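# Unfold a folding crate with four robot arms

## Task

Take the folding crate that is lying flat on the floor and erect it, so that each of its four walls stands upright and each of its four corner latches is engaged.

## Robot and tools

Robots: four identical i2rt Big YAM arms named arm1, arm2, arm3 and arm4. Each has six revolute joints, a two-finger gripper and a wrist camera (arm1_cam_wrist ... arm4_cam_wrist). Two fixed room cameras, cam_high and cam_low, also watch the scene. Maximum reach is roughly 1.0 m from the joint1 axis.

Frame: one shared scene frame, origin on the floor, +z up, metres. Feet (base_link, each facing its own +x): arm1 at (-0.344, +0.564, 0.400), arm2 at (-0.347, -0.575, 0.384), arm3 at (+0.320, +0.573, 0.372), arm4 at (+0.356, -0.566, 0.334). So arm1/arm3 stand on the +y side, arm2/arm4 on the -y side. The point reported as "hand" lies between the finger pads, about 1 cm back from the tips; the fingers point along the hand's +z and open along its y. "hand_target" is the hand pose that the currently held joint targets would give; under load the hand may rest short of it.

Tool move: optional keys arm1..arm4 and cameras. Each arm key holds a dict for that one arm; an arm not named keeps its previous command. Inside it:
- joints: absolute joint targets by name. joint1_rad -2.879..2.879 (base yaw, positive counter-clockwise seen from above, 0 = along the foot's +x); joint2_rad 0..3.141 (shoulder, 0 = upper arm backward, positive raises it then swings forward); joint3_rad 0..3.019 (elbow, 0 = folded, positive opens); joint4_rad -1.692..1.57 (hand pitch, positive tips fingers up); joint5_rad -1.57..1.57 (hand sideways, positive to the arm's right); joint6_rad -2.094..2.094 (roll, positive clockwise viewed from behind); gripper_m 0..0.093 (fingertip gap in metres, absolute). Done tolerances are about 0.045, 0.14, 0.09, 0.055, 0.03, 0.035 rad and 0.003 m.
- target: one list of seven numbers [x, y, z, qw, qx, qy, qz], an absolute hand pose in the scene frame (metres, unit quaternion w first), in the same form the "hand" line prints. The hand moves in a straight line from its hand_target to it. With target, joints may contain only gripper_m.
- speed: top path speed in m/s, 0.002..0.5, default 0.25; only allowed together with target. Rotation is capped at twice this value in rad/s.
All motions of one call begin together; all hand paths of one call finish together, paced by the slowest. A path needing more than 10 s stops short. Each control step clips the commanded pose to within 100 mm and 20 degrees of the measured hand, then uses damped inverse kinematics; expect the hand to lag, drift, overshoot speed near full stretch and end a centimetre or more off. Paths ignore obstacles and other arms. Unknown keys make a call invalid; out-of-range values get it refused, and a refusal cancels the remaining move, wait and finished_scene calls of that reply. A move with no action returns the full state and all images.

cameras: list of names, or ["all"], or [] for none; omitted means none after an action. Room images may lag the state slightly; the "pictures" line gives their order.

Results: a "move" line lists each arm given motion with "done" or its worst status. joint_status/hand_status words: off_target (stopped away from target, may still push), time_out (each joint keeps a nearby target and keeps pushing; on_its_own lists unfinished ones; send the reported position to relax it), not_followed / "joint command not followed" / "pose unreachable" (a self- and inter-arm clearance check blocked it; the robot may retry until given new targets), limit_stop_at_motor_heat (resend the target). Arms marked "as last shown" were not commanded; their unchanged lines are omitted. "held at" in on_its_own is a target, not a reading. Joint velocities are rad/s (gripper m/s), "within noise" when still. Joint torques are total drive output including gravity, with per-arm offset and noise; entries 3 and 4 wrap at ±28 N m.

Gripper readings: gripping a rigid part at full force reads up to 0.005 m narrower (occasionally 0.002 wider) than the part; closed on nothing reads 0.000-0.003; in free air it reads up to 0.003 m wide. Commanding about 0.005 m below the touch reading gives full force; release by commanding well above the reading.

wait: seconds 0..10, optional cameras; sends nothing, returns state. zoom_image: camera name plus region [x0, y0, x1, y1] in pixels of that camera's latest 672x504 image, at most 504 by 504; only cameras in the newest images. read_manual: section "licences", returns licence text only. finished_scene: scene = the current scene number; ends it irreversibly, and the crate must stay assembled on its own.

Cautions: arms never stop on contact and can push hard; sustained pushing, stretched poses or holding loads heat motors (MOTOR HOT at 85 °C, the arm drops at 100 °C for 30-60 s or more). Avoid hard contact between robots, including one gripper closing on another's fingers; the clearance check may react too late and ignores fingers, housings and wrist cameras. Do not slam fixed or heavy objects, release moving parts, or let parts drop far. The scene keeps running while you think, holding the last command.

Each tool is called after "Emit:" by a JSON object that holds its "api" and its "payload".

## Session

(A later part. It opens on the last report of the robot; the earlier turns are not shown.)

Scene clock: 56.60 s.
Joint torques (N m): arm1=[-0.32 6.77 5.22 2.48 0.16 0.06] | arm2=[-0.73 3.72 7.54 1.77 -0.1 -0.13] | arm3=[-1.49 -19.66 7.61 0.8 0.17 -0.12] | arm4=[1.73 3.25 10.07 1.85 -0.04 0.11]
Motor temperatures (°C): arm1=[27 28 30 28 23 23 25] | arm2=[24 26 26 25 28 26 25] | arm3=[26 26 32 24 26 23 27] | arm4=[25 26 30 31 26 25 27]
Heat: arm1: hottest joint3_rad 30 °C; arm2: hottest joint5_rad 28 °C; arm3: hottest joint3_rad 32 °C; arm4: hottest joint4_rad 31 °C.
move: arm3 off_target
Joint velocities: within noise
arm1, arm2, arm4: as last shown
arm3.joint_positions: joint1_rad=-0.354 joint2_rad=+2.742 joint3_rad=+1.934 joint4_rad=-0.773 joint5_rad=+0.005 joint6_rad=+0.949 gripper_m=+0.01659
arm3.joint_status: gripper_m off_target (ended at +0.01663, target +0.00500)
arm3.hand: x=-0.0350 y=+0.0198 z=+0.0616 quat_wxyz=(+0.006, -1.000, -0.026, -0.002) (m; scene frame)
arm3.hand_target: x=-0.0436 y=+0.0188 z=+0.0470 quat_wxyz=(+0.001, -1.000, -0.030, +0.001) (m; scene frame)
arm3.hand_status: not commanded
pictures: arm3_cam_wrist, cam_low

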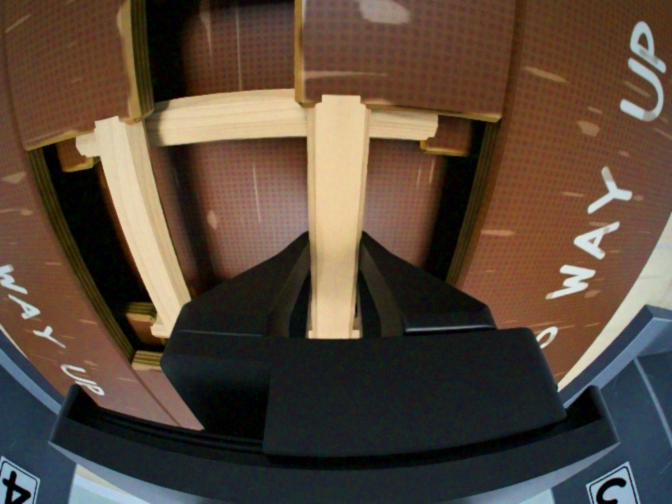

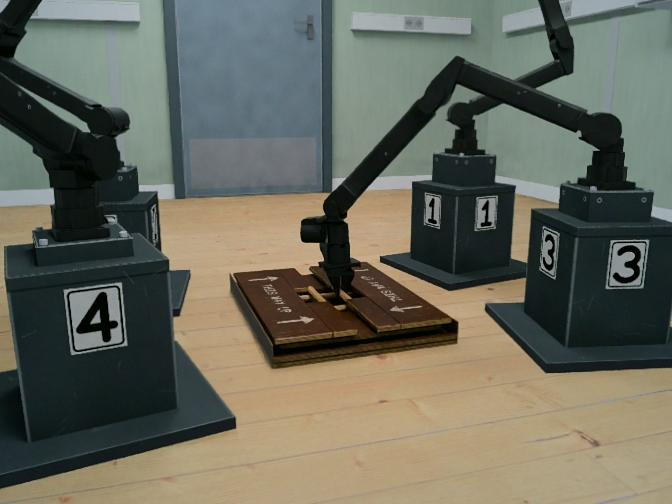

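Emit:
{"api": "move", "payload": {"arm3": {"target":[-0.045,0.035,0.13,0,0.9994,0.035,0],"speed":0.1,"joints":{"gripper_m":0.013}}}}

Emit:
{"api": "move", "payload": {"arm3": {"target":[-0.05,0.088,0.195,0,0.9994,0.035,0],"speed":0.1}, "cameras": ["arm3_cam_wrist","cam_low","cam_high"]}}

Scene clock: 59.87 s.
Joint torques (N m): arm1=[0.09 6.77 5.3 2.5 0.23 0.11] | arm2=[-0.67 3.66 7.54 1.78 -0.1 -0.13] | arm3=[-1.67 -25.47 3.52 -1.43 0.52 -0.35] | arm4=[1.73 3.25 10.06 1.87 -0.04 0.11]
Motor temperatures (°C): arm1=[27 28 30 28 23 23 25] | arm2=[24 26 26 25 28 26 25] | arm3=[26 27 32 24 26 23 27] | arm4=[25 26 30 31 26 25 27]
Heat: arm1: hottest joint3_rad 30 °C; arm2: hottest joint5_rad 28 °C; arm3: hottest joint3_rad 32 °C; arm4: hottest joint4_rad 31 °C.
move: arm3 off_target
Joint velocities: within noise
arm1, arm2, arm4: as last shown
arm3.joint_positions: joint1_rad=-0.360 joint2_rad=+2.633 joint3_rad=+1.826 joint4_rad=-0.741 joint5_rad=-0.011 joint6_rad=+0.947 gripper_m=+0.01660
arm3.joint_status: gripper_m off_target (ended at +0.01659, target +0.01300)
arm3.hand: x=-0.0348 y=+0.0228 z=+0.1023 quat_wxyz=(-0.013, -1.000, -0.024, +0.001) (m; scene frame)
arm3.hand_target: x=-0.0425 y=+0.0295 z=+0.1288 quat_wxyz=(-0.005, -0.999, -0.038, +0.001) (m; scene frame)
arm3.hand_status: off_target (0.032 m and 1.9 deg from the pose sent, 0.071 m and 1.2 deg at the start)
pictures: none

Scene clock: 61.37 s.
Joint torques (N m): arm1=[-0.26 6.95 5.18 2.44 0.19 0.09] | arm2=[-0.67 3.66 7.54 1.78 -0.1 -0.13] | arm3=[-3.43 -22.95 2.95 -1.28 1 -0.48] | arm4=[1.73 3.25 10.07 1.85 -0.04 0.11]
Motor temperatures (°C): arm1=[27 28 30 28 23 23 25] | arm2=[24 26 26 25 28 26 25] | arm3=[26 27 32 24 26 23 27] | arm4=[25 26 30 31 26 25 27]
Heat: arm1: hottest joint3_rad 30 °C; arm2: hottest joint5_rad 28 °C; arm3: hottest joint3_rad 32 °C; arm4: hottest joint4_rad 31 °C.
move: arm3 off_target
Joint velocities: within noise
arm1, arm2, arm4: as last shown
arm3.joint_positions: joint1_rad=-0.394 joint2_rad=+2.412 joint3_rad=+1.619 joint4_rad=-0.741 joint5_rad=-0.023 joint6_rad=+0.905 gripper_m=+0.01636
arm3.joint_status: not commanded
arm3.hand: x=-0.0351 y=+0.0577 z=+0.1828 quat_wxyz=(-0.022, -0.999, -0.028, +0.001) (m; scene frame)
arm3.hand_target: x=-0.0474 y=+0.0846 z=+0.1943 quat_wxyz=(-0.001, -0.999, -0.037, -0.001) (m; scene frame)
arm3.hand_status: off_target (0.036 m and 2.6 deg from the pose sent, 0.114 m and 1.9 deg at the start)
pictures: arm3_cam_wrist, cam_high, cam_low

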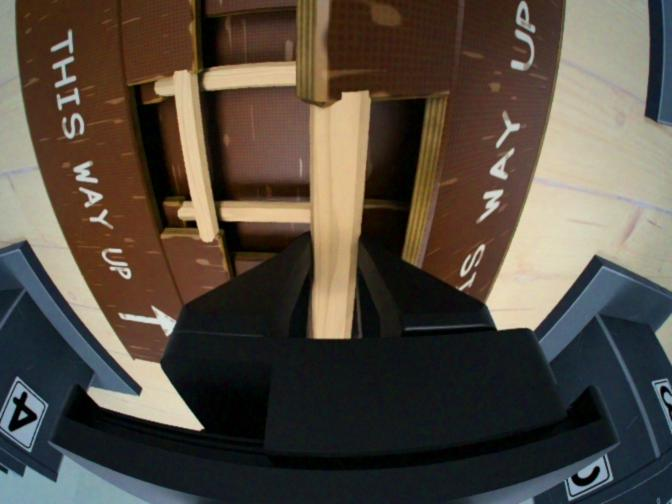

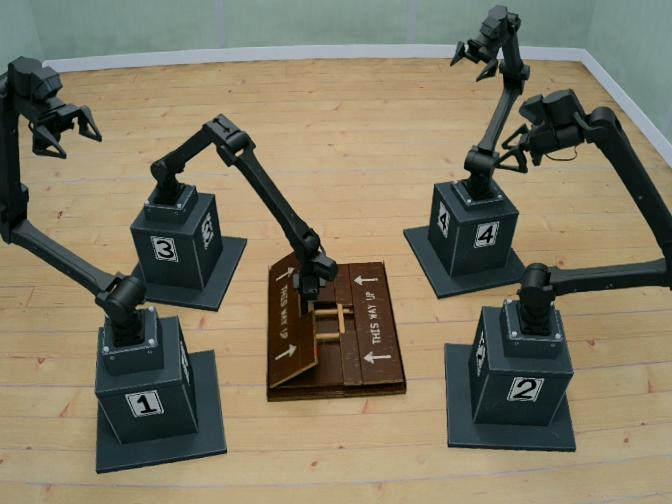

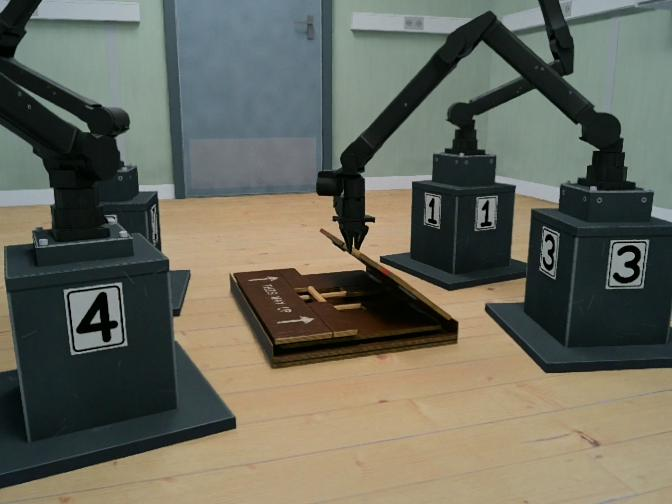

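Emit:
{"api": "move", "payload": {"arm3": {"target":[-0.053,0.15,0.25,0,0.9994,0.035,0],"speed":0.1}}}

Emit:
{"api": "move", "payload": {"arm3": {"target":[-0.055,0.22,0.265,0,0.9994,0.035,0],"speed":0.1}, "cameras": ["arm3_cam_wrist","cam_low","cam_high"]}}

Scene clock: 72.77 s.
Joint torques (N m): arm1=[-0.5 7.24 5.08 2.51 0.17 0.07] | arm2=[-0.73 3.66 7.56 1.77 -0.1 -0.13] | arm3=[-4.01 -20.19 3.59 -0.81 1.2 -0.42] | arm4=[1.73 3.31 10.07 1.85 -0.03 0.11]
Motor temperatures (°C): arm1=[27 28 30 28 23 23 25] | arm2=[24 26 26 25 28 26 25] | arm3=[26 29 31 24 27 24 28] | arm4=[25 26 31 31 26 25 27]
Heat: arm1: hottest joint3_rad 30 °C; arm2: hottest joint5_rad 28 °C; arm3: hottest joint3_rad 31 °C; arm4: hottest joint3_rad 31 °C.
move: arm3 off_target
Joint velocities: within noise
arm1, arm4: as last shown
arm2.joint_positions: joint1_rad=-0.295 joint2_rad=+0.479 joint3_rad=+1.280 joint4_rad=-1.409 joint5_rad=+0.011 joint6_rad=+0.018 gripper_m=+0.09397
arm2.joint_status: not commanded
arm2.hand: x=-0.2668 y=-0.4068 z=+0.8821 quat_wxyz=(-0.391, +0.469, -0.752, -0.249) (m; scene frame)
arm2.hand_target: x=-0.2654 y=-0.4056 z=+0.8919 quat_wxyz=(-0.399, +0.468, -0.747, -0.252) (m; scene frame)
arm2.hand_status: not commanded
arm3.joint_positions: joint1_rad=-0.465 joint2_rad=+2.216 joint3_rad=+1.417 joint4_rad=-0.748 joint5_rad=-0.027 joint6_rad=+0.832 gripper_m=+0.01620
arm3.joint_status: not commanded
arm3.hand: x=-0.0382 y=+0.1230 z=+0.2411 quat_wxyz=(-0.018, -0.999, -0.029, -0.004) (m; scene frame)
arm3.hand_target: x=-0.0531 y=+0.1482 z=+0.2497 quat_wxyz=(-0.001, -0.999, -0.034, +0.000) (m; scene frame)
arm3.hand_status: off_target (0.032 m and 2.2 deg from the pose sent, 0.116 m and 2.6 deg at the start)
pictures: none

Scene clock: 74.20 s.
Joint torques (N m): arm1=[0.21 6.65 5.19 2.66 0.16 0.12] | arm2=[-0.67 3.66 7.54 1.78 -0.1 -0.13] | arm3=[-4.19 -17.9 3.34 -0.03 1.25 -0.33] | arm4=[1.73 3.31 10.07 1.87 -0.03 0.11]
Motor temperatures (°C): arm1=[27 28 30 28 23 23 25] | arm2=[24 26 26 25 28 26 25] | arm3=[26 29 31 24 27 24 28] | arm4=[25 26 31 31 26 25 27]
Heat: arm1: hottest joint3_rad 30 °C; arm2: hottest joint5_rad 28 °C; arm3: hottest joint3_rad 31 °C; arm4: hottest joint3_rad 31 °C.
move: arm3 off_target
Joint velocities: within noise
arm1, arm2, arm4: as last shown
arm3.joint_positions: joint1_rad=-0.554 joint2_rad=+2.087 joint3_rad=+1.242 joint4_rad=-0.713 joint5_rad=-0.031 joint6_rad=+0.727 gripper_m=+0.01613
arm3.joint_status: not commanded
arm3.hand: x=-0.0406 y=+0.1933 z=+0.2632 quat_wxyz=(-0.015, -0.999, -0.038, -0.007) (m; scene frame)
arm3.hand_target: x=-0.0539 y=+0.2188 z=+0.2654 quat_wxyz=(+0.000, -0.999, -0.035, -0.001) (m; scene frame)
arm3.hand_status: off_target (0.030 m and 2.0 deg from the pose sent, 0.101 m and 2.2 deg at the start)
pictures: arm3_cam_wrist, cam_high, cam_low

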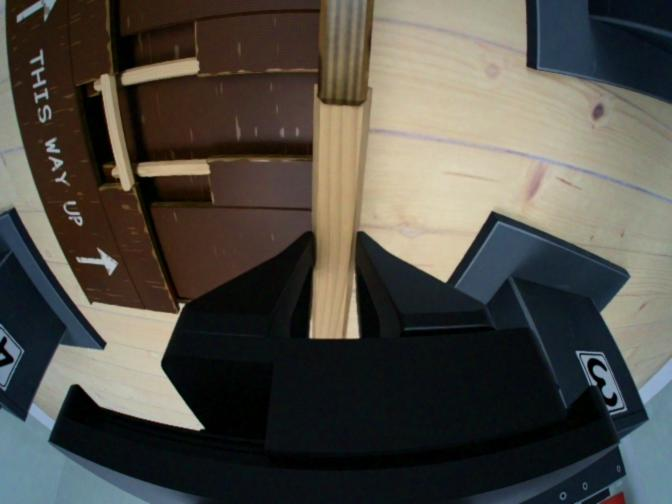

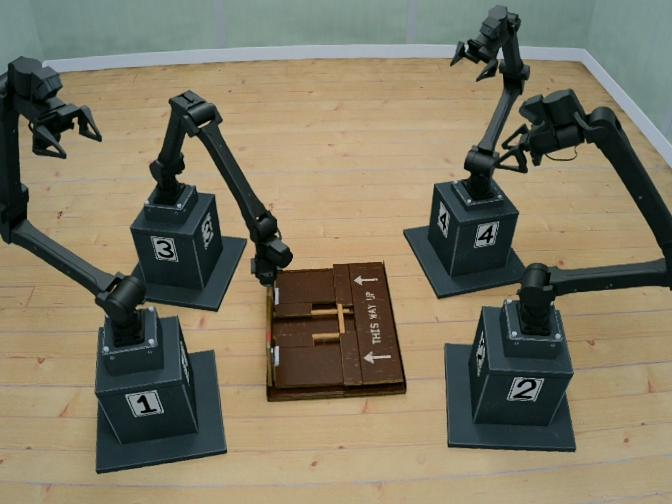

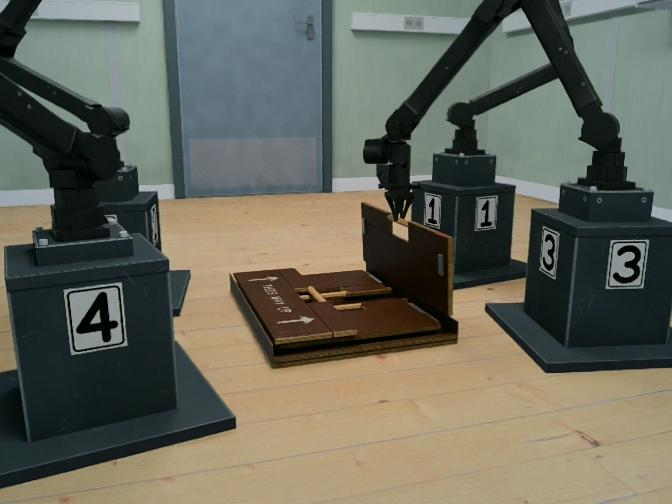

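Emit:
{"api": "move", "payload": {"arm3": {"target":[-0.055,0.236,0.262,0,0.9994,0.035,0],"speed":0.1}, "arm2": {"joints":{"joint1_rad":-0.35,"joint2_rad":1.9,"joint3_rad":1.6,"joint4_rad":-1.2,"joint6_rad":-1.0,"gripper_m":0.055}}}}

Emit:
{"api": "move", "payload": {"arm2": {"target":[-0.03,-0.055,0.14,0,-0.035,0.9994,0],"speed":0.2}, "cameras": ["arm2_cam_wrist","cam_low","cam_high"]}}

Emit:
{"api": "zoom_image", "payload": {"camera": "cam_low", "region": [250, 200, 420, 340]}}

Emit:
{"api": "zoom_image", "payload": {"camera": "cam_high", "region": [270, 240, 400, 370]}}

Scene clock: 77.77 s.
Joint torques (N m): arm1=[0.15 6.89 5.19 2.45 0.18 0.06] | arm2=[-0.67 -22.12 8.79 0.42 -0.15 -0.08] | arm3=[-4.01 -17.14 2.92 0.09 1.44 -0.32] | arm4=[1.73 3.25 10.09 1.85 -0.04 0.11]
Motor temperatures (°C): arm1=[27 28 30 28 23 23 25] | arm2=[24 26 26 25 28 26 25] | arm3=[26 28 31 24 27 24 28] | arm4=[25 26 31 31 26 25 27]
Heat: arm1: hottest joint3_rad 30 °C; arm2: hottest joint5_rad 28 °C; arm3: hottest joint3_rad 31 °C; arm4: hottest joint3_rad 31 °C.
move: arm2 done; arm3 off_target
Joint velocities: within noise
arm1, arm4: as last shown
arm2.joint_positions: joint1_rad=-0.338 joint2_rad=+1.920 joint3_rad=+1.571 joint4_rad=-1.202 joint5_rad=+0.011 joint6_rad=-0.996 gripper_m=+0.05513
arm2.joint_status: all done
arm2.hand: x=-0.0801 y=-0.0608 z=+0.4695 quat_wxyz=(-0.011, +0.866, -0.500, +0.005) (m; scene frame)
arm2.hand_target: x=-0.0713 y=-0.0525 z=+0.4846 quat_wxyz=(-0.030, +0.866, -0.500, +0.004) (m; scene frame)
arm2.hand_status: not commanded
arm3.joint_positions: joint1_rad=-0.571 joint2_rad=+2.068 joint3_rad=+1.208 joint4_rad=-0.687 joint5_rad=-0.035 joint6_rad=+0.704 gripper_m=+0.01613
arm3.joint_status: not commanded
arm3.hand: x=-0.0413 y=+0.2040 z=+0.2639 quat_wxyz=(-0.021, -0.999, -0.041, -0.005) (m; scene frame)
arm3.hand_target: x=-0.0539 y=+0.2349 z=+0.2620 quat_wxyz=(+0.000, -0.999, -0.035, -0.001) (m; scene frame)
arm3.hand_status: off_target (0.035 m and 2.5 deg from the pose sent, 0.045 m and 2.0 deg at the start)
pictures: none

Scene clock: 83.77 s.
Joint torques (N m): arm1=[0.26 7.12 5.14 2.43 0.19 0.1] | arm2=[-0.38 -22.42 6.75 0.65 0.02 0.07] | arm3=[-4.66 -17.08 2.93 -0.01 1.44 -0.33] | arm4=[1.73 3.25 10.09 1.85 -0.03 0.11]
Motor temperatures (°C): arm1=[27 28 30 28 23 23 25] | arm2=[24 26 26 25 28 26 25] | arm3=[26 28 30 24 27 24 28] | arm4=[25 26 31 31 26 25 27]
Heat: arm1: hottest joint3_rad 30 °C; arm2: hottest joint5_rad 28 °C; arm3: hottest joint3_rad 30 °C; arm4: hottest joint3_rad 31 °C.
move: arm2 off_target
Joint velocities: within noise
arm1, arm3, arm4: as last shown
arm2.joint_positions: joint1_rad=-0.407 joint2_rad=+2.493 joint3_rad=+1.576 joint4_rad=-0.689 joint5_rad=-0.009 joint6_rad=+0.943 gripper_m=+0.05513
arm2.joint_status: not commanded
arm2.hand: x=-0.0435 y=-0.0710 z=+0.1385 quat_wxyz=(+0.013, +0.043, -0.999, +0.012) (m; scene frame)
arm2.hand_target: x=-0.0308 y=-0.0588 z=+0.1409 quat_wxyz=(+0.004, +0.034, -0.999, -0.002) (m; scene frame)
arm2.hand_status: off_target (0.021 m and 2.2 deg from the pose sent, 0.333 m and 115.9 deg at the start)
pictures: arm2_cam_wrist, cam_high, cam_low

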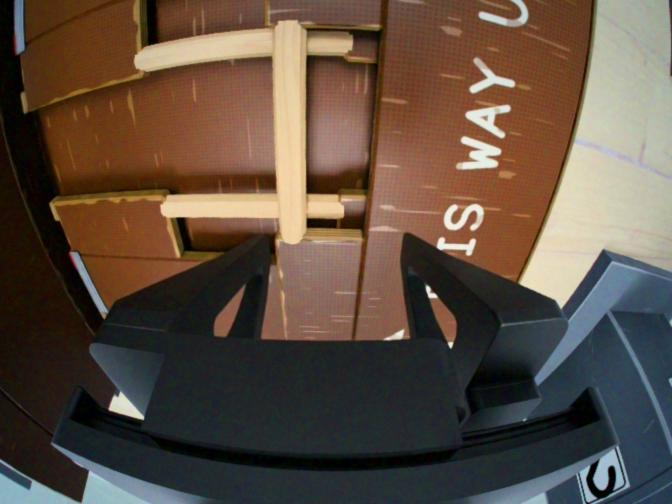

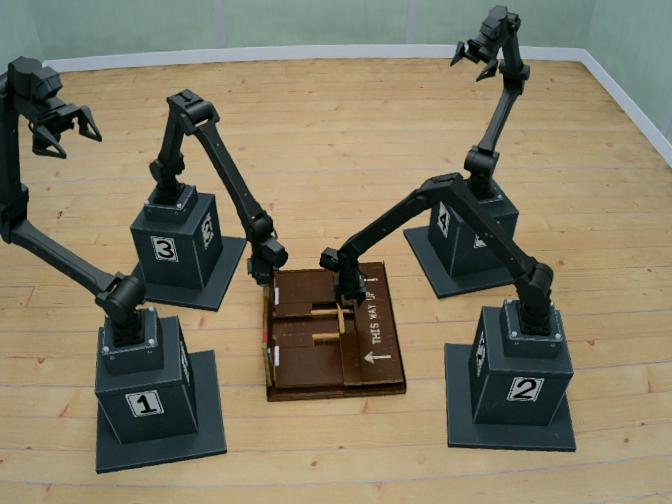

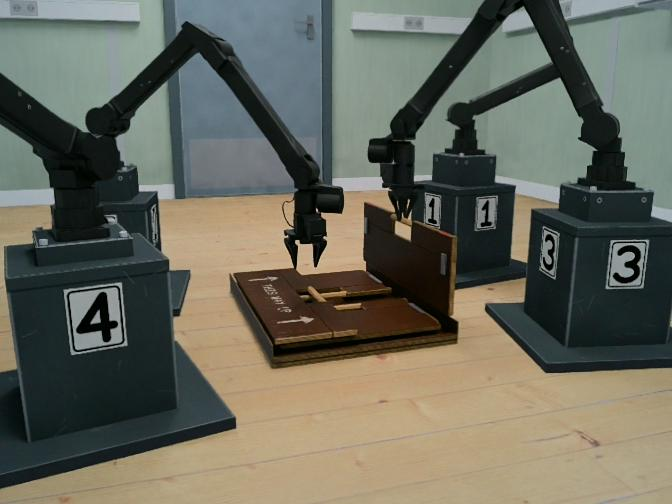

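Scaled by 2.965 from the camera's 672x504 image, which has a finer 960x720 frame.

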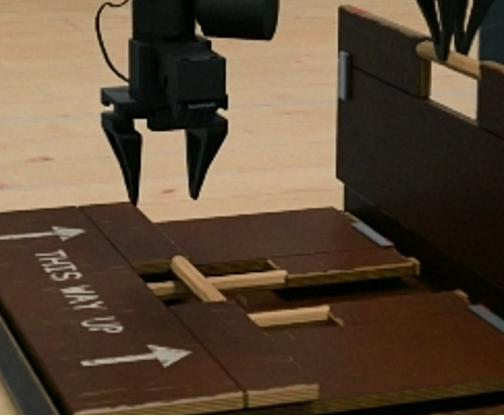

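Scaled by 3.877 from the camera's 672x504 image, which has a finer 960x720 frame.

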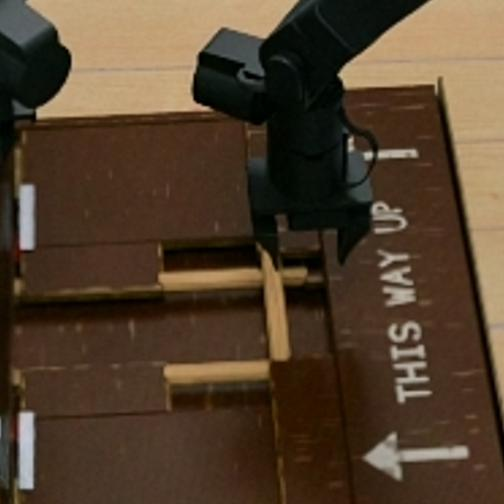

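Emit:
{"api": "move", "payload": {"arm2": {"target":[-0.026,-0.033,0.072,0.01,-0.035,0.9994,0],"speed":0.1}, "cameras": ["arm2_cam_wrist","cam_low","cam_high"]}}

Emit:
{"api": "zoom_image", "payload": {"camera": "cam_low", "region": [250, 200, 420, 340]}}

Scene clock: 87.77 s.
Joint torques (N m): arm1=[-0.15 7.06 5.14 2.43 0.16 0.09] | arm2=[-0.09 -23.59 6.67 0.55 0.23 0.07] | arm3=[-4.19 -17.32 3.03 0.05 1.45 -0.32] | arm4=[1.73 3.31 10.07 1.85 -0.04 0.11]
Motor temperatures (°C): arm1=[27 28 30 28 23 23 25] | arm2=[24 26 26 25 28 26 25] | arm3=[26 27 30 24 28 24 28] | arm4=[25 26 31 31 26 25 27]
Heat: arm1: hottest joint3_rad 30 °C; arm2: hottest joint5_rad 28 °C; arm3: hottest joint3_rad 30 °C; arm4: hottest joint3_rad 31 °C.
move: arm2 off_target
Joint velocities: within noise
arm1.joint_positions: joint1_rad=-0.585 joint2_rad=+0.467 joint3_rad=+1.640 joint4_rad=-1.554 joint5_rad=+0.191 joint6_rad=-0.040 gripper_m=+0.09396
arm1.joint_status: not commanded
arm1.hand: x=-0.4062 y=+0.4986 z=+1.0234 quat_wxyz=(-0.233, -0.706, -0.424, +0.517) (m; scene frame)
arm1.hand_target: x=-0.4048 y=+0.5020 z=+1.0297 quat_wxyz=(-0.238, -0.702, -0.420, +0.523) (m; scene frame)
arm1.hand_status: not commanded
arm2.joint_positions: joint1_rad=-0.390 joint2_rad=+2.676 joint3_rad=+1.745 joint4_rad=-0.660 joint5_rad=+0.013 joint6_rad=+0.962 gripper_m=+0.05513
arm2.joint_status: not commanded
arm2.hand: x=-0.0359 y=-0.0457 z=+0.0701 quat_wxyz=(+0.000, +0.041, -0.999, +0.012) (m; scene frame)
arm2.hand_target: x=-0.0312 y=-0.0305 z=+0.0723 quat_wxyz=(-0.010, +0.040, -0.999, +0.000) (m; scene frame)
arm2.hand_status: off_target (0.016 m and 1.9 deg from the pose sent, 0.079 m and 3.1 deg at the start)
arm3: as last shown
arm4.joint_positions: joint1_rad=+0.790 joint2_rad=+0.548 joint3_rad=+1.366 joint4_rad=-1.267 joint5_rad=+0.241 joint6_rad=-0.097 gripper_m=+0.09396
arm4.joint_status: not commanded
arm4.hand: x=+0.1989 y=-0.4149 z=+0.8936 quat_wxyz=(-0.270, +0.802, -0.260, -0.465) (m; scene frame)
arm4.hand_target: x=+0.2019 y=-0.4169 z=+0.9028 quat_wxyz=(-0.272, +0.796, -0.260, -0.474) (m; scene frame)
arm4.hand_status: not commanded
pictures: arm2_cam_wrist, cam_high, cam_low

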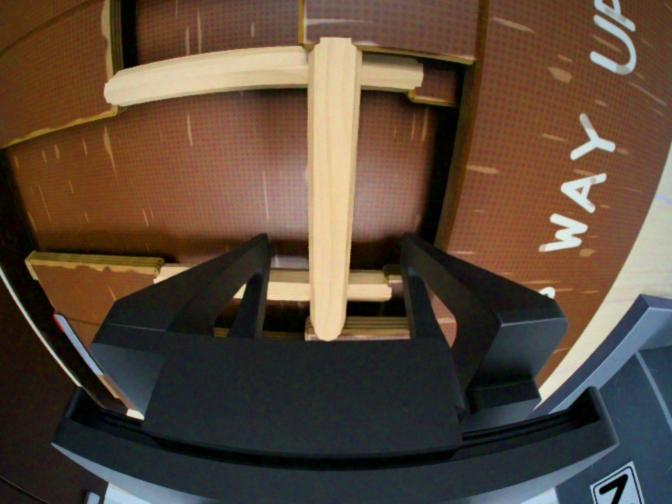

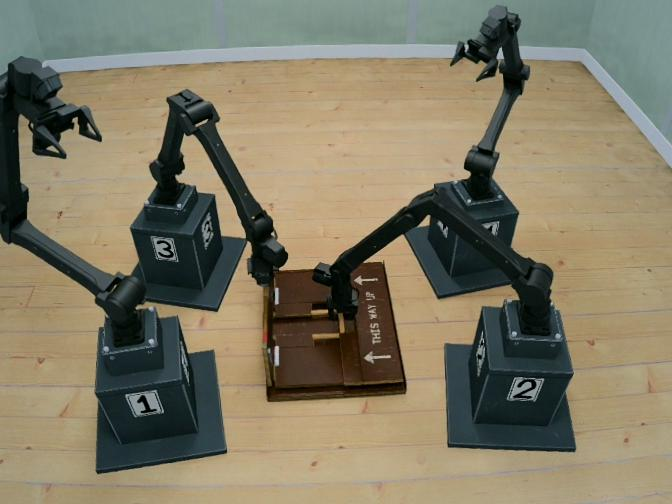

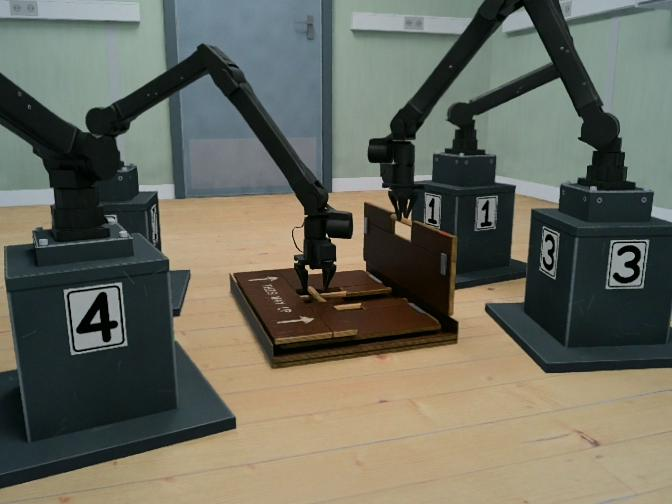

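Scaled by 2.965 from the camera's 672x504 image, which has a finer 960x720 frame.

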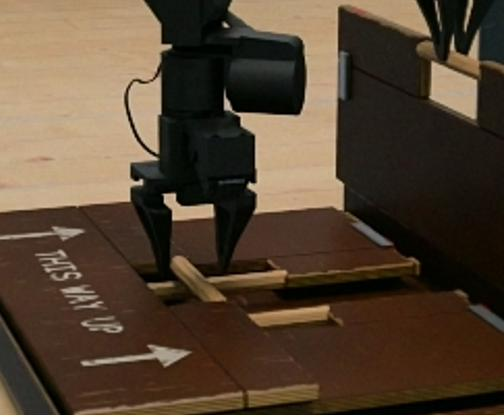

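Emit:
{"api": "move", "payload": {"arm2": {"target":[-0.026,-0.031,0.058,0,-0.035,0.9994,0],"speed":0.1}}}

Emit:
{"api": "move", "payload": {"arm2": {"joints":{"gripper_m":0.012}}, "cameras": ["arm2_cam_wrist"]}}

Scene clock: 89.93 s.
Joint torques (N m): arm1=[-0.21 6.89 5.09 2.51 0.17 0.08] | arm2=[-0.5 -23.71 6.58 0.12 -0.04 0.04] | arm3=[-4.66 -17.49 2.92 -0.05 1.46 -0.29] | arm4=[1.67 3.25 10.07 1.85 -0.04 0.11]
Motor temperatures (°C): arm1=[27 28 30 28 23 23 25] | arm2=[24 26 26 25 28 26 25] | arm3=[26 27 30 24 28 24 28] | arm4=[25 26 31 31 26 25 27]
Heat: arm1: hottest joint3_rad 30 °C; arm2: hottest joint5_rad 28 °C; arm3: hottest joint3_rad 30 °C; arm4: hottest joint3_rad 31 °C.
move: arm2 off_target
Joint velocities: within noise
arm1, arm3, arm4: as last shown
arm2.joint_positions: joint1_rad=-0.390 joint2_rad=+2.714 joint3_rad=+1.785 joint4_rad=-0.660 joint5_rad=+0.002 joint6_rad=+0.962 gripper_m=+0.05513
arm2.joint_status: not commanded
arm2.hand: x=-0.0351 y=-0.0406 z=+0.0562 quat_wxyz=(+0.004, +0.041, -0.999, +0.008) (m; scene frame)
arm2.hand_target: x=-0.0265 y=-0.0316 z=+0.0579 quat_wxyz=(+0.000, +0.035, -0.999, +0.000) (m; scene frame)
arm2.hand_status: off_target (0.013 m and 1.3 deg from the pose sent, 0.021 m and 1.5 deg at the start)
pictures: none

Scene clock: 90.63 s.
Joint torques (N m): arm1=[0.21 6.48 5.23 2.43 0.19 0.08] | arm2=[-0.73 -23.77 6.69 0.36 0.05 -0.02] | arm3=[-4.6 -16.85 2.96 0.2 1.49 -0.32] | arm4=[1.73 3.31 10.07 1.87 -0.04 0.11]
Motor temperatures (°C): arm1=[27 28 30 28 23 23 25] | arm2=[24 26 26 25 28 26 25] | arm3=[26 27 30 24 28 24 28] | arm4=[25 26 31 31 26 25 27]
Heat: arm1: hottest joint3_rad 30 °C; arm2: hottest joint5_rad 28 °C; arm3: hottest joint3_rad 30 °C; arm4: hottest joint3_rad 31 °C.
move: arm2 off_target
Joint velocities: within noise
arm1, arm3, arm4: as last shown
arm2.joint_positions: joint1_rad=-0.391 joint2_rad=+2.716 joint3_rad=+1.785 joint4_rad=-0.668 joint5_rad=+0.007 joint6_rad=+0.978 gripper_m=+0.01712
arm2.joint_status: gripper_m off_target (ended at +0.01714, target +0.01200)
arm2.hand: x=-0.0349 y=-0.0438 z=+0.0553 quat_wxyz=(+0.004, +0.033, -0.999, +0.014) (m; scene frame)
arm2.hand_target: x=-0.0249 y=-0.0329 z=+0.0575 quat_wxyz=(-0.002, +0.030, -1.000, +0.002) (m; scene frame)
arm2.hand_status: not commanded
pictures: arm2_cam_wrist

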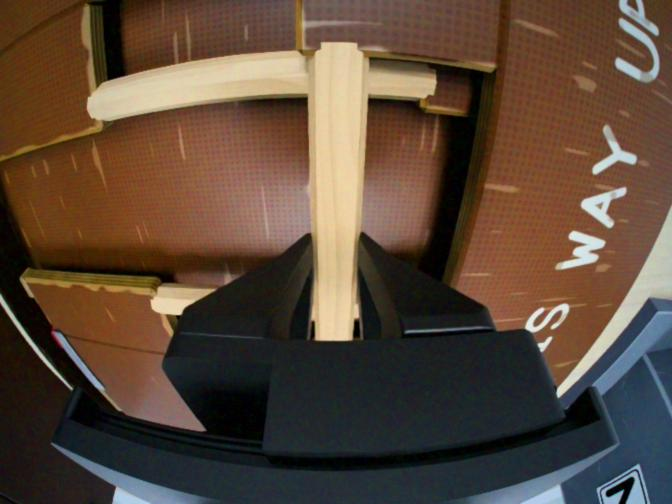

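Emit:
{"api": "move", "payload": {"arm2": {"target":[-0.024,-0.055,0.15,0,-0.035,0.9994,0],"speed":0.1}}}

Emit:
{"api": "move", "payload": {"arm2": {"target":[-0.02,-0.11,0.225,0,-0.035,0.9994,0],"speed":0.1}}}

Emit:
{"api": "move", "payload": {"arm2": {"target":[-0.018,-0.18,0.262,0,-0.035,0.9994,0],"speed":0.1}}}

Emit:
{"api": "move", "payload": {"arm2": {"target":[-0.017,-0.24,0.27,0,-0.035,0.9994,0],"speed":0.1}, "cameras": ["arm2_cam_wrist","cam_low","cam_high"]}}

Scene clock: 93.47 s.
Joint torques (N m): arm1=[-0.26 6.42 5.16 2.56 0.2 0.1] | arm2=[-1.14 -28.69 3.79 -1.28 0.3 -0.28] | arm3=[-5.13 -17.61 2.93 0.09 1.45 -0.29] | arm4=[1.73 3.31 10.07 1.87 -0.04 0.11]
Motor temperatures (°C): arm1=[27 28 30 28 23 23 25] | arm2=[24 27 26 25 28 26 25] | arm3=[26 27 30 24 28 24 28] | arm4=[25 26 31 31 26 25 27]
Heat: arm1: hottest joint3_rad 30 °C; arm2: hottest joint5_rad 28 °C; arm3: hottest joint3_rad 30 °C; arm4: hottest joint3_rad 31 °C.
move: arm2 off_target
Joint velocities: within noise
arm1, arm3, arm4: as last shown
arm2.joint_positions: joint1_rad=-0.404 joint2_rad=+2.558 joint3_rad=+1.645 joint4_rad=-0.653 joint5_rad=-0.013 joint6_rad=+0.969 gripper_m=+0.01679
arm2.joint_status: not commanded
arm2.hand: x=-0.0343 y=-0.0506 z=+0.1170 quat_wxyz=(+0.004, +0.031, -0.999, -0.006) (m; scene frame)
arm2.hand_target: x=-0.0243 y=-0.0503 z=+0.1488 quat_wxyz=(+0.000, +0.036, -0.999, -0.006) (m; scene frame)
arm2.hand_status: off_target (0.035 m and 0.9 deg from the pose sent, 0.096 m and 1.6 deg at the start)
pictures: none

Scene clock: 95.17 s.
Joint torques (N m): arm1=[0.26 7.06 5.23 2.44 0.18 0.06] | arm2=[-2.08 -25.23 4.16 -0.81 0.67 -0.27] | arm3=[-4.6 -17.2 3.18 0.05 1.43 -0.31] | arm4=[1.73 3.31 10.07 1.87 -0.04 0.11]
Motor temperatures (°C): arm1=[27 28 30 28 23 23 25] | arm2=[24 27 26 25 28 26 25] | arm3=[26 27 30 24 28 24 28] | arm4=[25 26 31 31 26 25 27]
Heat: arm1: hottest joint3_rad 30 °C; arm2: hottest joint5_rad 28 °C; arm3: hottest joint3_rad 30 °C; arm4: hottest joint3_rad 31 °C.
move: arm2 off_target
Joint velocities: within noise
arm1, arm3, arm4: as last shown
arm2.joint_positions: joint1_rad=-0.453 joint2_rad=+2.315 joint3_rad=+1.427 joint4_rad=-0.686 joint5_rad=-0.015 joint6_rad=+0.909 gripper_m=+0.01590
arm2.joint_status: not commanded
arm2.hand: x=-0.0324 y=-0.1012 z=+0.2032 quat_wxyz=(+0.007, +0.037, -0.999, -0.003) (m; scene frame)
arm2.hand_target: x=-0.0199 y=-0.1095 z=+0.2236 quat_wxyz=(+0.000, +0.035, -0.999, +0.000) (m; scene frame)
arm2.hand_status: off_target (0.027 m and 0.9 deg from the pose sent, 0.124 m and 0.9 deg at the start)
pictures: none

Scene clock: 96.77 s.
Joint torques (N m): arm1=[0.56 6.77 5.24 2.48 0.16 0.09] | arm2=[0.26 -21.42 4.79 -0.06 0.13 -0.2] | arm3=[-4.48 -17.61 2.88 0.16 1.44 -0.31] | arm4=[1.73 3.31 10.07 1.87 -0.04 0.11]
Motor temperatures (°C): arm1=[27 28 30 28 23 23 25] | arm2=[24 27 26 25 28 26 25] | arm3=[26 27 30 24 28 24 28] | arm4=[25 26 31 31 26 25 27]
Heat: arm1: hottest joint3_rad 30 °C; arm2: hottest joint5_rad 28 °C; arm3: hottest joint3_rad 30 °C; arm4: hottest joint3_rad 31 °C.
move: arm2 off_target
Joint velocities: within noise
arm1, arm3, arm4: as last shown
arm2.joint_positions: joint1_rad=-0.565 joint2_rad=+2.130 joint3_rad=+1.216 joint4_rad=-0.683 joint5_rad=-0.002 joint6_rad=+0.817 gripper_m=+0.01214
arm2.joint_status: not commanded
arm2.on_its_own: gripper_m moved -0.00376 to your old target +0.01200
arm2.hand: x=-0.0196 y=-0.1877 z=+0.2496 quat_wxyz=(+0.009, +0.027, -1.000, +0.009) (m; scene frame)
arm2.hand_target: x=-0.0169 y=-0.1825 z=+0.2624 quat_wxyz=(+0.003, +0.033, -0.999, +0.002) (m; scene frame)
arm2.hand_status: off_target (0.015 m and 1.8 deg from the pose sent, 0.099 m and 0.9 deg at the start)
pictures: none

Scene clock: 98.13 s.
Joint torques (N m): arm1=[-0.32 6.53 5.05 2.52 0.16 0.07] | arm2=[0.09 -20.13 4.34 0.7 0.08 -0.08] | arm3=[-4.78 -17.38 2.95 0.12 1.44 -0.32] | arm4=[1.73 3.31 10.09 1.87 -0.04 0.11]
Motor temperatures (°C): arm1=[27 28 30 28 23 23 25] | arm2=[24 27 26 25 28 26 25] | arm3=[26 27 29 24 28 24 28] | arm4=[25 26 31 31 26 25 27]
Heat: arm1: hottest joint3_rad 30 °C; arm2: hottest joint5_rad 28 °C; arm3: hottest joint3_rad 29 °C; arm4: hottest joint3_rad 31 °C.
move: arm2 off_target
Joint velocities: within noise
arm1, arm4: as last shown
arm2.joint_positions: joint1_rad=-0.638 joint2_rad=+2.045 joint3_rad=+1.070 joint4_rad=-0.639 joint5_rad=-0.001 joint6_rad=+0.735 gripper_m=+0.01214
arm2.joint_status: not commanded
arm2.hand: x=-0.0255 y=-0.2474 z=+0.2568 quat_wxyz=(+0.016, +0.030, -0.999, +0.015) (m; scene frame)
arm2.hand_target: x=-0.0173 y=-0.2399 z=+0.2703 quat_wxyz=(+0.000, +0.034, -0.999, +0.000) (m; scene frame)
arm2.hand_status: off_target (0.017 m and 2.5 deg from the pose sent, 0.056 m and 1.8 deg at the start)
arm3.joint_positions: joint1_rad=-0.571 joint2_rad=+2.068 joint3_rad=+1.208 joint4_rad=-0.687 joint5_rad=-0.035 joint6_rad=+0.704 gripper_m=+0.01613
arm3.joint_status: not commanded
arm3.hand: x=-0.0413 y=+0.2040 z=+0.2639 quat_wxyz=(-0.021, -0.999, -0.041, -0.005) (m; scene frame)
arm3.hand_target: x=-0.0539 y=+0.2349 z=+0.2620 quat_wxyz=(+0.000, -0.999, -0.035, -0.001) (m; scene frame)
arm3.hand_status: not commanded
pictures: arm2_cam_wrist, cam_high, cam_low

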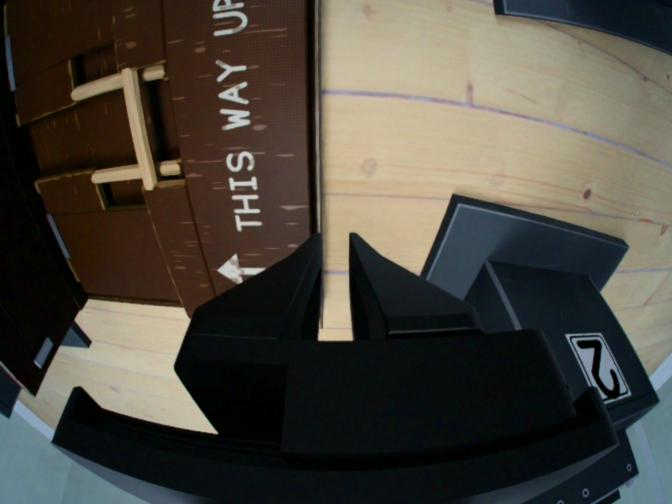

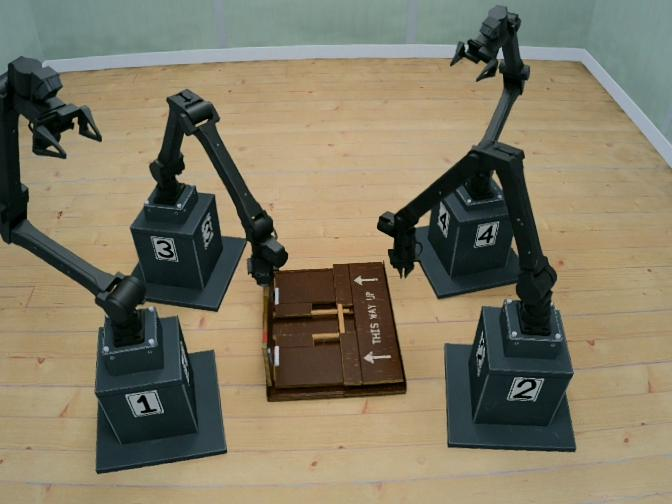

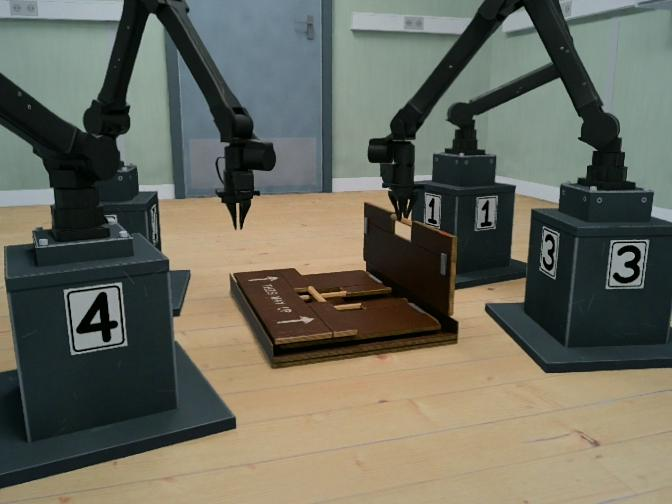

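Emit:
{"api": "move", "payload": {"arm2": {"target":[-0.025,-0.035,0.14,0,-0.035,0.9994,0],"speed":0.25,"joints":{"gripper_m":0.055}}}}

Emit:
{"api": "move", "payload": {"arm2": {"target":[-0.024,-0.033,0.049,0,-0.035,0.9994,0],"speed":0.12}, "cameras": ["arm2_cam_wrist","cam_low"]}}

Emit:
{"api": "zoom_image", "payload": {"camera": "cam_low", "region": [250, 200, 420, 340]}}

Scene clock: 102.23 s.
Joint torques (N m): arm1=[0.15 6.48 5 2.51 0.18 0.1] | arm2=[-0.67 -23.24 7.16 -0.09 0.21 0.05] | arm3=[-4.66 -17.26 3.08 0.02 1.44 -0.3] | arm4=[1.73 3.25 10.07 1.87 -0.03 0.11]
Motor temperatures (°C): arm1=[27 28 30 28 23 23 25] | arm2=[24 27 26 25 28 26 25] | arm3=[26 27 29 24 28 24 28] | arm4=[25 26 31 31 26 25 27]
Heat: arm1: hottest joint3_rad 30 °C; arm2: hottest joint5_rad 28 °C; arm3: hottest joint3_rad 29 °C; arm4: hottest joint3_rad 31 °C.
move: arm2 off_target
Joint velocities: within noise
arm1, arm3, arm4: as last shown
arm2.joint_positions: joint1_rad=-0.401 joint2_rad=+2.536 joint3_rad=+1.671 joint4_rad=-0.722 joint5_rad=-0.001 joint6_rad=+0.944 gripper_m=+0.05487
arm2.joint_status: all done
arm2.hand: x=-0.0313 y=-0.0461 z=+0.1360 quat_wxyz=(+0.004, +0.045, -0.999, +0.006) (m; scene frame)
arm2.hand_target: x=-0.0243 y=-0.0361 z=+0.1390 quat_wxyz=(-0.001, +0.040, -0.999, +0.001) (m; scene frame)
arm2.hand_status: off_target (0.013 m and 1.4 deg from the pose sent, 0.242 m and 2.5 deg at the start)
pictures: none

Scene clock: 103.83 s.
Joint torques (N m): arm1=[0.09 6.65 5.07 2.61 0.17 0.07] | arm2=[-0.03 -24 6.56 0.62 0.09 0.07] | arm3=[-5.25 -17.26 2.89 0.03 1.47 -0.33] | arm4=[1.73 3.31 10.07 1.85 -0.04 0.11]
Motor temperatures (°C): arm1=[27 28 30 28 23 23 25] | arm2=[24 28 26 25 28 26 25] | arm3=[26 27 29 24 28 24 28] | arm4=[25 26 31 31 26 25 27]
Heat: arm1: hottest joint3_rad 30 °C; arm2: hottest joint2_rad 28 °C; arm3: hottest joint3_rad 29 °C; arm4: hottest joint3_rad 31 °C.
move: arm2 off_target
Joint velocities: within noise
arm1.joint_positions: joint1_rad=-0.585 joint2_rad=+0.467 joint3_rad=+1.640 joint4_rad=-1.554 joint5_rad=+0.191 joint6_rad=-0.040 gripper_m=+0.09396
arm1.joint_status: not commanded
arm1.hand: x=-0.4062 y=+0.4986 z=+1.0234 quat_wxyz=(-0.233, -0.706, -0.424, +0.517) (m; scene frame)
arm1.hand_target: x=-0.4048 y=+0.5020 z=+1.0297 quat_wxyz=(-0.238, -0.702, -0.420, +0.523) (m; scene frame)
arm1.hand_status: not commanded
arm2.joint_positions: joint1_rad=-0.405 joint2_rad=+2.736 joint3_rad=+1.794 joint4_rad=-0.666 joint5_rad=-0.001 joint6_rad=+0.956 gripper_m=+0.05487
arm2.joint_status: not commanded
arm2.hand: x=-0.0307 y=-0.0506 z=+0.0455 quat_wxyz=(+0.010, +0.037, -0.999, +0.015) (m; scene frame)
arm2.hand_target: x=-0.0223 y=-0.0357 z=+0.0492 quat_wxyz=(+0.000, +0.033, -0.999, +0.000) (m; scene frame)
arm2.hand_status: off_target (0.019 m and 2.1 deg from the pose sent, 0.088 m and 1.4 deg at the start)
arm3: as last shown
arm4.joint_positions: joint1_rad=+0.790 joint2_rad=+0.548 joint3_rad=+1.366 joint4_rad=-1.267 joint5_rad=+0.241 joint6_rad=-0.097 gripper_m=+0.09396
arm4.joint_status: not commanded
arm4.hand: x=+0.1989 y=-0.4149 z=+0.8936 quat_wxyz=(-0.270, +0.802, -0.260, -0.465) (m; scene frame)
arm4.hand_target: x=+0.2019 y=-0.4169 z=+0.9028 quat_wxyz=(-0.272, +0.796, -0.260, -0.474) (m; scene frame)
arm4.hand_status: not commanded
pictures: arm2_cam_wrist, cam_low

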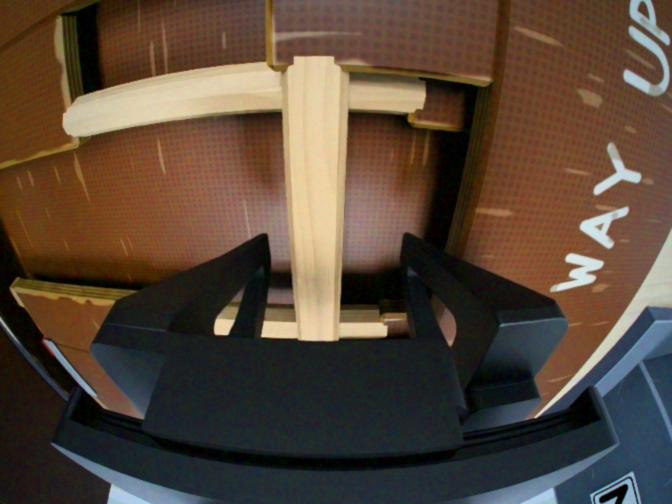

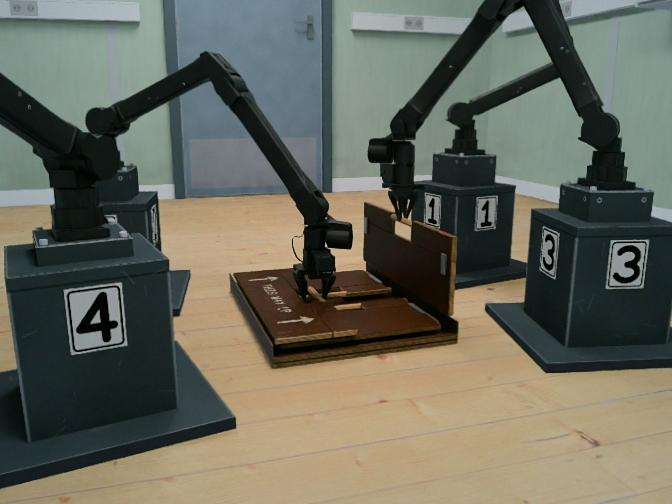

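Scaled by 2.965 from the camera's 672x504 image, which has a finer 960x720 frame.

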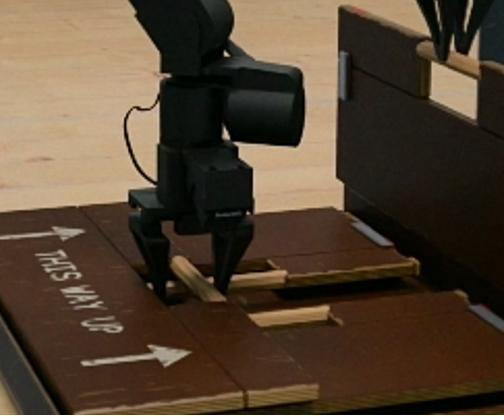

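Emit:
{"api": "move", "payload": {"arm2": {"target":[-0.024,-0.028,0.046,0,-0.035,0.9994,0],"speed":0.1}}}

Emit:
{"api": "move", "payload": {"arm2": {"joints":{"gripper_m":0.002}}}}

Emit:
{"api": "move", "payload": {"arm2": {"target":[-0.024,-0.05,0.145,0,-0.035,0.9994,0],"speed":0.08}}}

Emit:
{"api": "move", "payload": {"arm2": {"target":[-0.02,-0.098,0.205,0,-0.035,0.9994,0],"speed":0.08}, "cameras": ["cam_low"]}}

Scene clock: 106.40 s.
Joint torques (N m): arm1=[0.5 6.65 5.18 2.48 0.17 0.09] | arm2=[0.67 -23.94 6.74 0.23 0.11 0.07] | arm3=[-4.66 -17.08 3.03 0.09 1.44 -0.36] | arm4=[1.73 3.25 10.07 1.85 -0.04 0.11]
Motor temperatures (°C): arm1=[27 28 30 28 23 23 25] | arm2=[24 28 26 25 28 26 25] | arm3=[26 27 29 24 29 24 28] | arm4=[25 26 31 31 26 25 27]
Heat: arm1: hottest joint3_rad 30 °C; arm2: hottest joint2_rad 28 °C; arm3: hottest joint3_rad 29 °C; arm4: hottest joint3_rad 31 °C.
move: arm2 off_target
Joint velocities: within noise
arm1, arm3, arm4: as last shown
arm2.joint_positions: joint1_rad=-0.405 joint2_rad=+2.746 joint3_rad=+1.823 joint4_rad=-0.666 joint5_rad=-0.001 joint6_rad=+0.961 gripper_m=+0.05487
arm2.joint_status: not commanded
arm2.hand: x=-0.0250 y=-0.0411 z=+0.0455 quat_wxyz=(+0.005, +0.034, -0.999, +0.008) (m; scene frame)
arm2.hand_target: x=-0.0235 y=-0.0285 z=+0.0457 quat_wxyz=(+0.000, +0.034, -0.999, +0.000) (m; scene frame)
arm2.hand_status: off_target (0.013 m and 1.0 deg from the pose sent, 0.024 m and 2.1 deg at the start)
pictures: none

Scene clock: 107.07 s.
Joint torques (N m): arm1=[-0.32 6.53 5.08 2.56 0.18 0.04] | arm2=[0.67 -23.77 6.74 0.42 0.09 0] | arm3=[-4.42 -17.44 3.02 0.08 1.45 -0.34] | arm4=[1.73 3.31 10.09 1.87 -0.04 0.11]
Motor temperatures (°C): arm1=[27 28 30 28 23 23 25] | arm2=[24 28 26 25 28 26 25] | arm3=[26 27 29 24 29 24 28] | arm4=[25 26 31 31 26 25 27]
Heat: arm1: hottest joint3_rad 30 °C; arm2: hottest joint2_rad 28 °C; arm3: hottest joint3_rad 29 °C; arm4: hottest joint3_rad 31 °C.
move: arm2 off_target
Joint velocities: within noise
arm1, arm3, arm4: as last shown
arm2.joint_positions: joint1_rad=-0.405 joint2_rad=+2.746 joint3_rad=+1.823 joint4_rad=-0.673 joint5_rad=+0.007 joint6_rad=+0.975 gripper_m=+0.01725
arm2.joint_status: gripper_m off_target (ended at +0.01728, target +0.00200)
arm2.hand: x=-0.0246 y=-0.0431 z=+0.0456 quat_wxyz=(+0.003, +0.027, -1.000, +0.012) (m; scene frame)
arm2.hand_target: x=-0.0223 y=-0.0290 z=+0.0459 quat_wxyz=(-0.003, +0.030, -1.000, +0.002) (m; scene frame)
arm2.hand_status: not commanded
pictures: none

Scene clock: 108.93 s.
Joint torques (N m): arm1=[-0.15 6.65 5.01 2.48 0.2 0.11] | arm2=[0.15 -28.81 3.74 -1.31 0.1 -0.2] | arm3=[-4.48 -17.26 3 0.2 1.45 -0.33] | arm4=[1.73 3.31 10.07 1.87 -0.04 0.11]
Motor temperatures (°C): arm1=[27 28 30 28 23 23 25] | arm2=[24 28 26 25 28 26 25] | arm3=[26 27 29 24 29 24 28] | arm4=[25 26 31 31 26 25 27]
Heat: arm1: hottest joint3_rad 30 °C; arm2: hottest joint2_rad 28 °C; arm3: hottest joint3_rad 29 °C; arm4: hottest joint3_rad 31 °C.
move: arm2 off_target
Joint velocities: within noise
arm1, arm3, arm4: as last shown
arm2.joint_positions: joint1_rad=-0.416 joint2_rad=+2.575 joint3_rad=+1.667 joint4_rad=-0.656 joint5_rad=-0.009 joint6_rad=+0.966 gripper_m=+0.01707
arm2.joint_status: not commanded
arm2.hand: x=-0.0250 y=-0.0513 z=+0.1121 quat_wxyz=(+0.001, +0.027, -1.000, -0.005) (m; scene frame)
arm2.hand_target: x=-0.0239 y=-0.0464 z=+0.1436 quat_wxyz=(+0.001, +0.035, -0.999, -0.006) (m; scene frame)
arm2.hand_status: off_target (0.033 m and 1.2 deg from the pose sent, 0.100 m and 1.7 deg at the start)
pictures: none

Scene clock: 110.53 s.
Joint torques (N m): arm1=[-0.32 5.95 5.24 2.37 0.22 0.09] | arm2=[-0.79 -26.58 3.25 -1.43 0.53 -0.32] | arm3=[-4.78 -17.08 2.91 0.08 1.46 -0.32] | arm4=[1.67 3.25 10.07 1.87 -0.04 0.11]
Motor temperatures (°C): arm1=[27 28 30 28 23 23 25] | arm2=[24 28 26 25 28 26 25] | arm3=[26 27 29 24 29 24 28] | arm4=[25 26 31 31 26 25 27]
Heat: arm1: hottest joint3_rad 30 °C; arm2: hottest joint2_rad 28 °C; arm3: hottest joint3_rad 29 °C; arm4: hottest joint3_rad 31 °C.
move: arm2 off_target
Joint velocities: within noise
arm1, arm3, arm4: as last shown
arm2.joint_positions: joint1_rad=-0.451 joint2_rad=+2.384 joint3_rad=+1.484 joint4_rad=-0.656 joint5_rad=-0.012 joint6_rad=+0.926 gripper_m=+0.01692
arm2.joint_status: not commanded
arm2.hand: x=-0.0237 y=-0.0875 z=+0.1786 quat_wxyz=(+0.000, +0.029, -1.000, -0.010) (m; scene frame)
arm2.hand_target: x=-0.0215 y=-0.0962 z=+0.2034 quat_wxyz=(+0.000, +0.036, -0.999, +0.000) (m; scene frame)
arm2.hand_status: off_target (0.029 m and 1.3 deg from the pose sent, 0.104 m and 1.2 deg at the start)
pictures: cam_low

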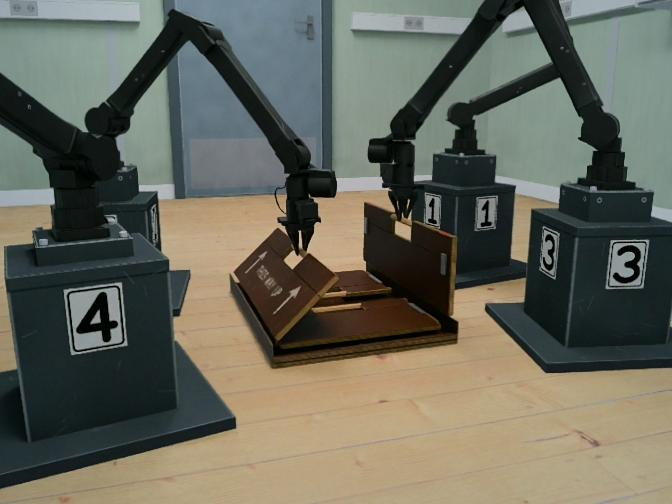

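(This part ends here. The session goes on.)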